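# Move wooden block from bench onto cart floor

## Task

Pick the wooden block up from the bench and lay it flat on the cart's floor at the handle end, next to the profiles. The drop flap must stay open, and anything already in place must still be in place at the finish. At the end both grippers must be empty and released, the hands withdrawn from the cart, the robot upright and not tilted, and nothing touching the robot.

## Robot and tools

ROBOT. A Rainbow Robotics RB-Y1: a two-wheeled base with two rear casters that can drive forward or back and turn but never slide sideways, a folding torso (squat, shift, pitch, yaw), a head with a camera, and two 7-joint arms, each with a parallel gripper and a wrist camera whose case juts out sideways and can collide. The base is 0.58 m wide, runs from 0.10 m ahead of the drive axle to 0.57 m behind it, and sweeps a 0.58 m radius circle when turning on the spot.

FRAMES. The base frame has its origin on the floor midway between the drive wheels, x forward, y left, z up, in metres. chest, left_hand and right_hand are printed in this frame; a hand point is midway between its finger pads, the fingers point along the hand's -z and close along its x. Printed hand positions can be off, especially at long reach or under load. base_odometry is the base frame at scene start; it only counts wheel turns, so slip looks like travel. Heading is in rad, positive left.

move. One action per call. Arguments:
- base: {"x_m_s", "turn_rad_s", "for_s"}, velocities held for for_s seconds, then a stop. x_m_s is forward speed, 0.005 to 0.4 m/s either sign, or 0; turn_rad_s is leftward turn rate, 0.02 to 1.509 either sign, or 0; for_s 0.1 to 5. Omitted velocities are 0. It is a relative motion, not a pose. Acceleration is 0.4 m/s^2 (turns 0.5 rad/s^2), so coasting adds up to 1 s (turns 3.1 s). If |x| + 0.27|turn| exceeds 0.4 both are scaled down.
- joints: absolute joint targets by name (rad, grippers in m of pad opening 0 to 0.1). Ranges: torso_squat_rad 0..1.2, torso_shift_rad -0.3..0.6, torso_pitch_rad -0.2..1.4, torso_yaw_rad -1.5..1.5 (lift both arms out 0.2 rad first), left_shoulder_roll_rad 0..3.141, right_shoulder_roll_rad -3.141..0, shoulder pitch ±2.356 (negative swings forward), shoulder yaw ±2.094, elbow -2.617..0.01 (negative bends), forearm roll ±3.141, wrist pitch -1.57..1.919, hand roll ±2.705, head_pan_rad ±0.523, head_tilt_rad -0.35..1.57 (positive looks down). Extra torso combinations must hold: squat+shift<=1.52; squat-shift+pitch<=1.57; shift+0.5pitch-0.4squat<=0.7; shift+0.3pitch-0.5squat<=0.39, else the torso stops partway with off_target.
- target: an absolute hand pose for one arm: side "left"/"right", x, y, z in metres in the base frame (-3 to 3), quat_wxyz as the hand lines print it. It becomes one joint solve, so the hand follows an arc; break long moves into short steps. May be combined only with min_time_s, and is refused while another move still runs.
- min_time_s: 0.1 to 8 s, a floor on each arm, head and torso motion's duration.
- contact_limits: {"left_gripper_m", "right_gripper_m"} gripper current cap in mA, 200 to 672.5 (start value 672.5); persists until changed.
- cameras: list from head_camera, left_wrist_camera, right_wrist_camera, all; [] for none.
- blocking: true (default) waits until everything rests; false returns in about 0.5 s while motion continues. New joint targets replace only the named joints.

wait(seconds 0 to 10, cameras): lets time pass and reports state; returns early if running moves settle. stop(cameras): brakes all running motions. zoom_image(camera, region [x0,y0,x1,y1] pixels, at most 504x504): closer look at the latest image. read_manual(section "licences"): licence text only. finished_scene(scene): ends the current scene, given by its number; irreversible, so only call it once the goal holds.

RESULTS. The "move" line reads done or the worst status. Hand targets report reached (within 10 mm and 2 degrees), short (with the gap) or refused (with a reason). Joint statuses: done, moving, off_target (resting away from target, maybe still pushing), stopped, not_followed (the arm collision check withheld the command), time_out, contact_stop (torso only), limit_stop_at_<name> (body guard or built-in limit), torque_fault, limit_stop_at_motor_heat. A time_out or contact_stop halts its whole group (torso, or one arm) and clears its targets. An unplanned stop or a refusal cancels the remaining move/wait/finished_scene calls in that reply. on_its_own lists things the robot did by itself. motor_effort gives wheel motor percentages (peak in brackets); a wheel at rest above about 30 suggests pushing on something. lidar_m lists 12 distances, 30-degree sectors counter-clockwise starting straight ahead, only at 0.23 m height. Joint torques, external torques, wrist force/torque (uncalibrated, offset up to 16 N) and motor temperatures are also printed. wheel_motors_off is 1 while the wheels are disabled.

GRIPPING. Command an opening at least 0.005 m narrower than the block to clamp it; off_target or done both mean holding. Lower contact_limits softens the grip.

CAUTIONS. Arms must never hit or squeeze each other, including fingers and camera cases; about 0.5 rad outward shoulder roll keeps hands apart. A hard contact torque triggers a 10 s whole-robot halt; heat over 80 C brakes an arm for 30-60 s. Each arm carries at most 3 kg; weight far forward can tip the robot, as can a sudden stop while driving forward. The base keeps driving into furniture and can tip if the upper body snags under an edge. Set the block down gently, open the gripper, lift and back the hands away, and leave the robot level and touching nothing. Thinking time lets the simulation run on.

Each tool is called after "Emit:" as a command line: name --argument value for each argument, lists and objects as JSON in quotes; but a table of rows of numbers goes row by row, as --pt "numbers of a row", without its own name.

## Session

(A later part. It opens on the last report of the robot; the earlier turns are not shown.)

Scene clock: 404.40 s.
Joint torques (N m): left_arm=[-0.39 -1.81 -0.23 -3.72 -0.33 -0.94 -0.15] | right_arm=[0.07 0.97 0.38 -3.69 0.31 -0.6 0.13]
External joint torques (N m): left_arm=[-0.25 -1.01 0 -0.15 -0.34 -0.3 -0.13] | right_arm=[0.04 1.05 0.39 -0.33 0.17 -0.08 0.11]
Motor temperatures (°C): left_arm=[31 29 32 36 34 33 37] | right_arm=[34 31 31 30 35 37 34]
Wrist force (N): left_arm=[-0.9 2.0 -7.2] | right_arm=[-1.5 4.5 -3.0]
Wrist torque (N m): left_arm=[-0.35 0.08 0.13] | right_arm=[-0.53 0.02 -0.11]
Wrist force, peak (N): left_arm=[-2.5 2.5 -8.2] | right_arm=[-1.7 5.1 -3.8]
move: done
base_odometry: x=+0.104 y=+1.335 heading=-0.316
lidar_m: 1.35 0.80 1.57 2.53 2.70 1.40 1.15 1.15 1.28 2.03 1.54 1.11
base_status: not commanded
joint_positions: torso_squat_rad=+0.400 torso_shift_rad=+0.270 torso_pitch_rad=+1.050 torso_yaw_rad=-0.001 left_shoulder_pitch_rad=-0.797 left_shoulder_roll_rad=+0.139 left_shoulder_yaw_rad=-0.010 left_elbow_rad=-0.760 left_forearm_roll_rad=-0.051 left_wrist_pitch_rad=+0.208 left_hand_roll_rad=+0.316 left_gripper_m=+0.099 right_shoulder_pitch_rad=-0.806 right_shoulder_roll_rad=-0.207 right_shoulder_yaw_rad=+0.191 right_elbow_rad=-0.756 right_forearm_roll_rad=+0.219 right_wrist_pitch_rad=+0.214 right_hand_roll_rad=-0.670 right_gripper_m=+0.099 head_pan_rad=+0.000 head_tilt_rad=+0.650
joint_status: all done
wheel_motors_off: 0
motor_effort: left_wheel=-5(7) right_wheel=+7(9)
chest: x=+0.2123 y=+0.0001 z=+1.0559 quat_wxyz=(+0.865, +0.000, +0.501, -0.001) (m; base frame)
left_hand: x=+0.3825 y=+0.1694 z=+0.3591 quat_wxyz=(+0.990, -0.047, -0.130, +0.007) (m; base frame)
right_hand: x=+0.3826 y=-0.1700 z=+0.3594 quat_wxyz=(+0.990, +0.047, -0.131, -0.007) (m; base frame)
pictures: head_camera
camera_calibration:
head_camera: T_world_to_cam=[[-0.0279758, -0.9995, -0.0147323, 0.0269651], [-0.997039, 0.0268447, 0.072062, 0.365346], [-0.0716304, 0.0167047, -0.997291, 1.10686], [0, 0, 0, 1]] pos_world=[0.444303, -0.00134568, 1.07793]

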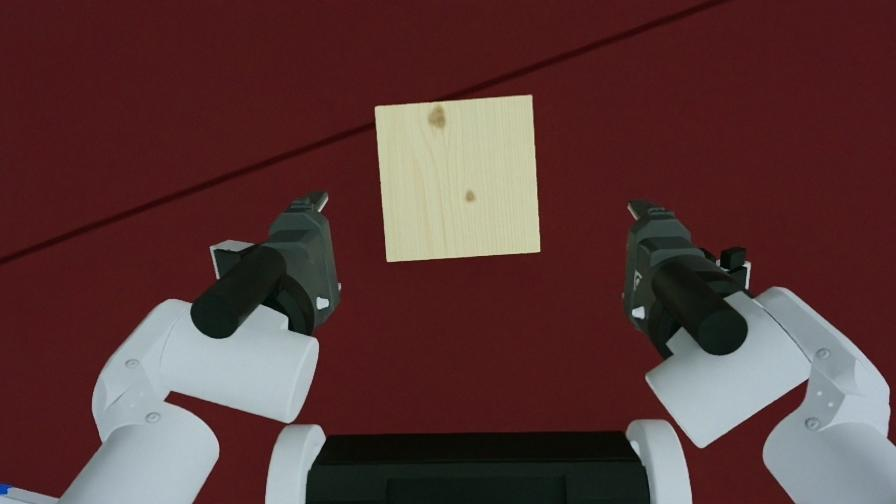

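Emit:
move --target '{"side":"left","x":0.3785,"y":0.111,"z":0.357,"quat_wxyz":[0.990,-0.0496,-0.130,0.0065]}' --cameras '[]'

Emit:
move --target '{"side":"right","x":0.3785,"y":-0.111,"z":0.357,"quat_wxyz":[0.990,0.0496,-0.130,-0.0065]}' --cameras '["head_camera"]'

Emit:
move --target '{"side":"left","x":0.42,"y":0.109,"z":0.43,"quat_wxyz":[0.990,-0.0496,-0.130,0.0065]}' --cameras '[]'

Emit:
move --target '{"side":"right","x":0.42,"y":-0.109,"z":0.43,"quat_wxyz":[0.990,0.0496,-0.130,-0.0065]}' --cameras '[]'

Emit:
move --target '{"side":"left","x":0.46,"y":0.107,"z":0.50,"quat_wxyz":[0.990,-0.0496,-0.130,0.0065]}' --cameras '[]'

Emit:
move --target '{"side":"right","x":0.46,"y":-0.107,"z":0.50,"quat_wxyz":[0.990,0.0496,-0.130,-0.0065]}' --cameras '[]'

Emit:
move --target '{"side":"left","x":0.50,"y":0.105,"z":0.57,"quat_wxyz":[0.990,-0.0496,-0.130,0.0065]}' --cameras '[]'

Emit:
move --target '{"side":"right","x":0.50,"y":-0.105,"z":0.57,"quat_wxyz":[0.990,0.0496,-0.130,-0.0065]}' --cameras '[]'

Emit:
move --target '{"side":"left","x":0.54,"y":0.104,"z":0.64,"quat_wxyz":[0.990,-0.0496,-0.130,0.0065]}' --cameras '[]'

Emit:
move --target '{"side":"right","x":0.54,"y":-0.104,"z":0.64,"quat_wxyz":[0.990,0.0496,-0.130,-0.0065]}' --cameras '[]'

Emit:
move --target '{"side":"left","x":0.57,"y":0.104,"z":0.71,"quat_wxyz":[0.990,-0.0496,-0.130,0.0065]}' --cameras '[]'

Emit:
move --target '{"side":"right","x":0.57,"y":-0.104,"z":0.71,"quat_wxyz":[0.990,0.0496,-0.130,-0.0065]}' --cameras '["head_camera"]'

Emit:
move --target '{"side":"left","x":0.60,"y":0.104,"z":0.76,"quat_wxyz":[0.990,-0.0496,-0.130,0.0065]}' --cameras '[]'

Emit:
move --target '{"side":"right","x":0.60,"y":-0.104,"z":0.76,"quat_wxyz":[0.990,0.0496,-0.130,-0.0065]}' --cameras '["head_camera"]'

Scene clock: 412.47 s.
Joint torques (N m): left_arm=[-1.43 -3.52 0.99 -2.28 0.09 -0.95 -0.18] | right_arm=[-0.13 1.49 0.12 -3.6 0.31 -0.48 -0.02]
External joint torques (N m): left_arm=[-0.08 0.31 1.95 0.7 0.09 -0.32 -0.17] | right_arm=[-0.16 1.57 0.13 -0.24 0.17 0.05 -0.03]
Motor temperatures (°C): left_arm=[31 29 31 36 34 32 37] | right_arm=[34 31 31 30 35 37 34]
Wrist force (N): left_arm=[-1.3 2.0 -7.9] | right_arm=[-1.7 4.6 -3.5]
Wrist torque (N m): left_arm=[-0.35 0.01 0.15] | right_arm=[-0.55 0.00 -0.08]
Wrist force, peak (N): left_arm=[-0.1 1.9 -8.7] | right_arm=[-1.7 4.9 -3.6]
move: done
base_odometry: x=+0.104 y=+1.335 heading=-0.316
lidar_m: 1.33 0.80 1.57 2.52 2.70 1.40 1.15 1.14 1.28 2.03 1.55 1.11
base_status: not commanded
joint_positions: torso_squat_rad=+0.400 torso_shift_rad=+0.270 torso_pitch_rad=+1.050 torso_yaw_rad=-0.001 left_shoulder_pitch_rad=-0.881 left_shoulder_roll_rad=+0.000 left_shoulder_yaw_rad=+0.111 left_elbow_rad=-0.636 left_forearm_roll_rad=-0.419 left_wrist_pitch_rad=+0.169 left_hand_roll_rad=+0.524 left_gripper_m=+0.099 right_shoulder_pitch_rad=-0.806 right_shoulder_roll_rad=-0.207 right_shoulder_yaw_rad=+0.191 right_elbow_rad=-0.756 right_forearm_roll_rad=+0.219 right_wrist_pitch_rad=+0.214 right_hand_roll_rad=-0.670 right_gripper_m=+0.099 head_pan_rad=+0.000 head_tilt_rad=+0.650
joint_status: all done
wheel_motors_off: 0
motor_effort: left_wheel=-6(7) right_wheel=+7(7)
chest: x=+0.2123 y=+0.0001 z=+1.0559 quat_wxyz=(+0.865, +0.000, +0.501, -0.001) (m; base frame)
left_hand: x=+0.3787 y=+0.1109 z=+0.3572 quat_wxyz=(+0.990, -0.056, -0.127, +0.005) (m; base frame)
left_hand_status: reached (checked arc, planned for 0.5 s): 0 mm and 0.8 deg off.
right_hand: x=+0.3826 y=-0.1700 z=+0.3594 quat_wxyz=(+0.990, +0.047, -0.131, -0.007) (m; base frame)
pictures: none
No camera images: "cameras" was empty.

Scene clock: 413.33 s.
Joint torques (N m): left_arm=[-1.22 -3.97 0.69 -2.37 0.19 -0.89 -0.2] | right_arm=[-1.4 3.21 -0.88 -2.57 -0.32 -0.42 -0.03]
External joint torques (N m): left_arm=[0.12 -0.16 1.65 0.61 0.19 -0.27 -0.19] | right_arm=[-0.22 -0.1 -1.69 0.38 -0.46 0.08 -0.04]
Motor temperatures (°C): left_arm=[31 29 31 36 34 32 37] | right_arm=[34 31 31 30 35 37 34]
Wrist force (N): left_arm=[-0.9 1.7 -7.8] | right_arm=[-2.0 5.0 -3.5]
Wrist torque (N m): left_arm=[-0.34 0.10 0.18] | right_arm=[-0.59 -0.05 -0.08]
Wrist force, peak (N): left_arm=[-1.8 2.4 -8.3] | right_arm=[-1.0 6.0 -3.7]
move: done
base_odometry: x=+0.104 y=+1.335 heading=-0.316
lidar_m: 1.34 0.81 1.57 2.51 2.69 1.39 1.15 1.14 1.29 2.02 1.54 1.12
base_status: not commanded
joint_positions: torso_squat_rad=+0.400 torso_shift_rad=+0.270 torso_pitch_rad=+1.050 torso_yaw_rad=-0.001 left_shoulder_pitch_rad=-0.881 left_shoulder_roll_rad=+0.000 left_shoulder_yaw_rad=+0.111 left_elbow_rad=-0.636 left_forearm_roll_rad=-0.419 left_wrist_pitch_rad=+0.169 left_hand_roll_rad=+0.524 left_gripper_m=+0.099 right_shoulder_pitch_rad=-0.886 right_shoulder_roll_rad=-0.029 right_shoulder_yaw_rad=+0.003 right_elbow_rad=-0.623 right_forearm_roll_rad=+0.574 right_wrist_pitch_rad=+0.188 right_hand_roll_rad=-0.792 right_gripper_m=+0.099 head_pan_rad=+0.000 head_tilt_rad=+0.650
joint_status: all done
wheel_motors_off: 0
motor_effort: left_wheel=-6(6) right_wheel=+4(7)
chest: x=+0.2123 y=+0.0001 z=+1.0559 quat_wxyz=(+0.865, +0.000, +0.501, -0.001) (m; base frame)
left_hand: x=+0.3787 y=+0.1110 z=+0.3572 quat_wxyz=(+0.990, -0.056, -0.127, +0.005) (m; base frame)
right_hand: x=+0.3781 y=-0.1106 z=+0.3572 quat_wxyz=(+0.990, +0.052, -0.128, -0.006) (m; base frame)
right_hand_status: reached (checked arc, planned for 0.5 s): 1 mm and 0.4 deg off.
pictures: head_camera
camera_calibration:
head_camera: T_world_to_cam=[[-0.0279739, -0.9995, -0.0147295, 0.0269613], [-0.997032, 0.0268414, 0.0721612, 0.365236], [-0.0717298, 0.0167044, -0.997284, 1.10689], [0, 0, 0, 1]] pos_world=[0.444303, -0.00134569, 1.07793]

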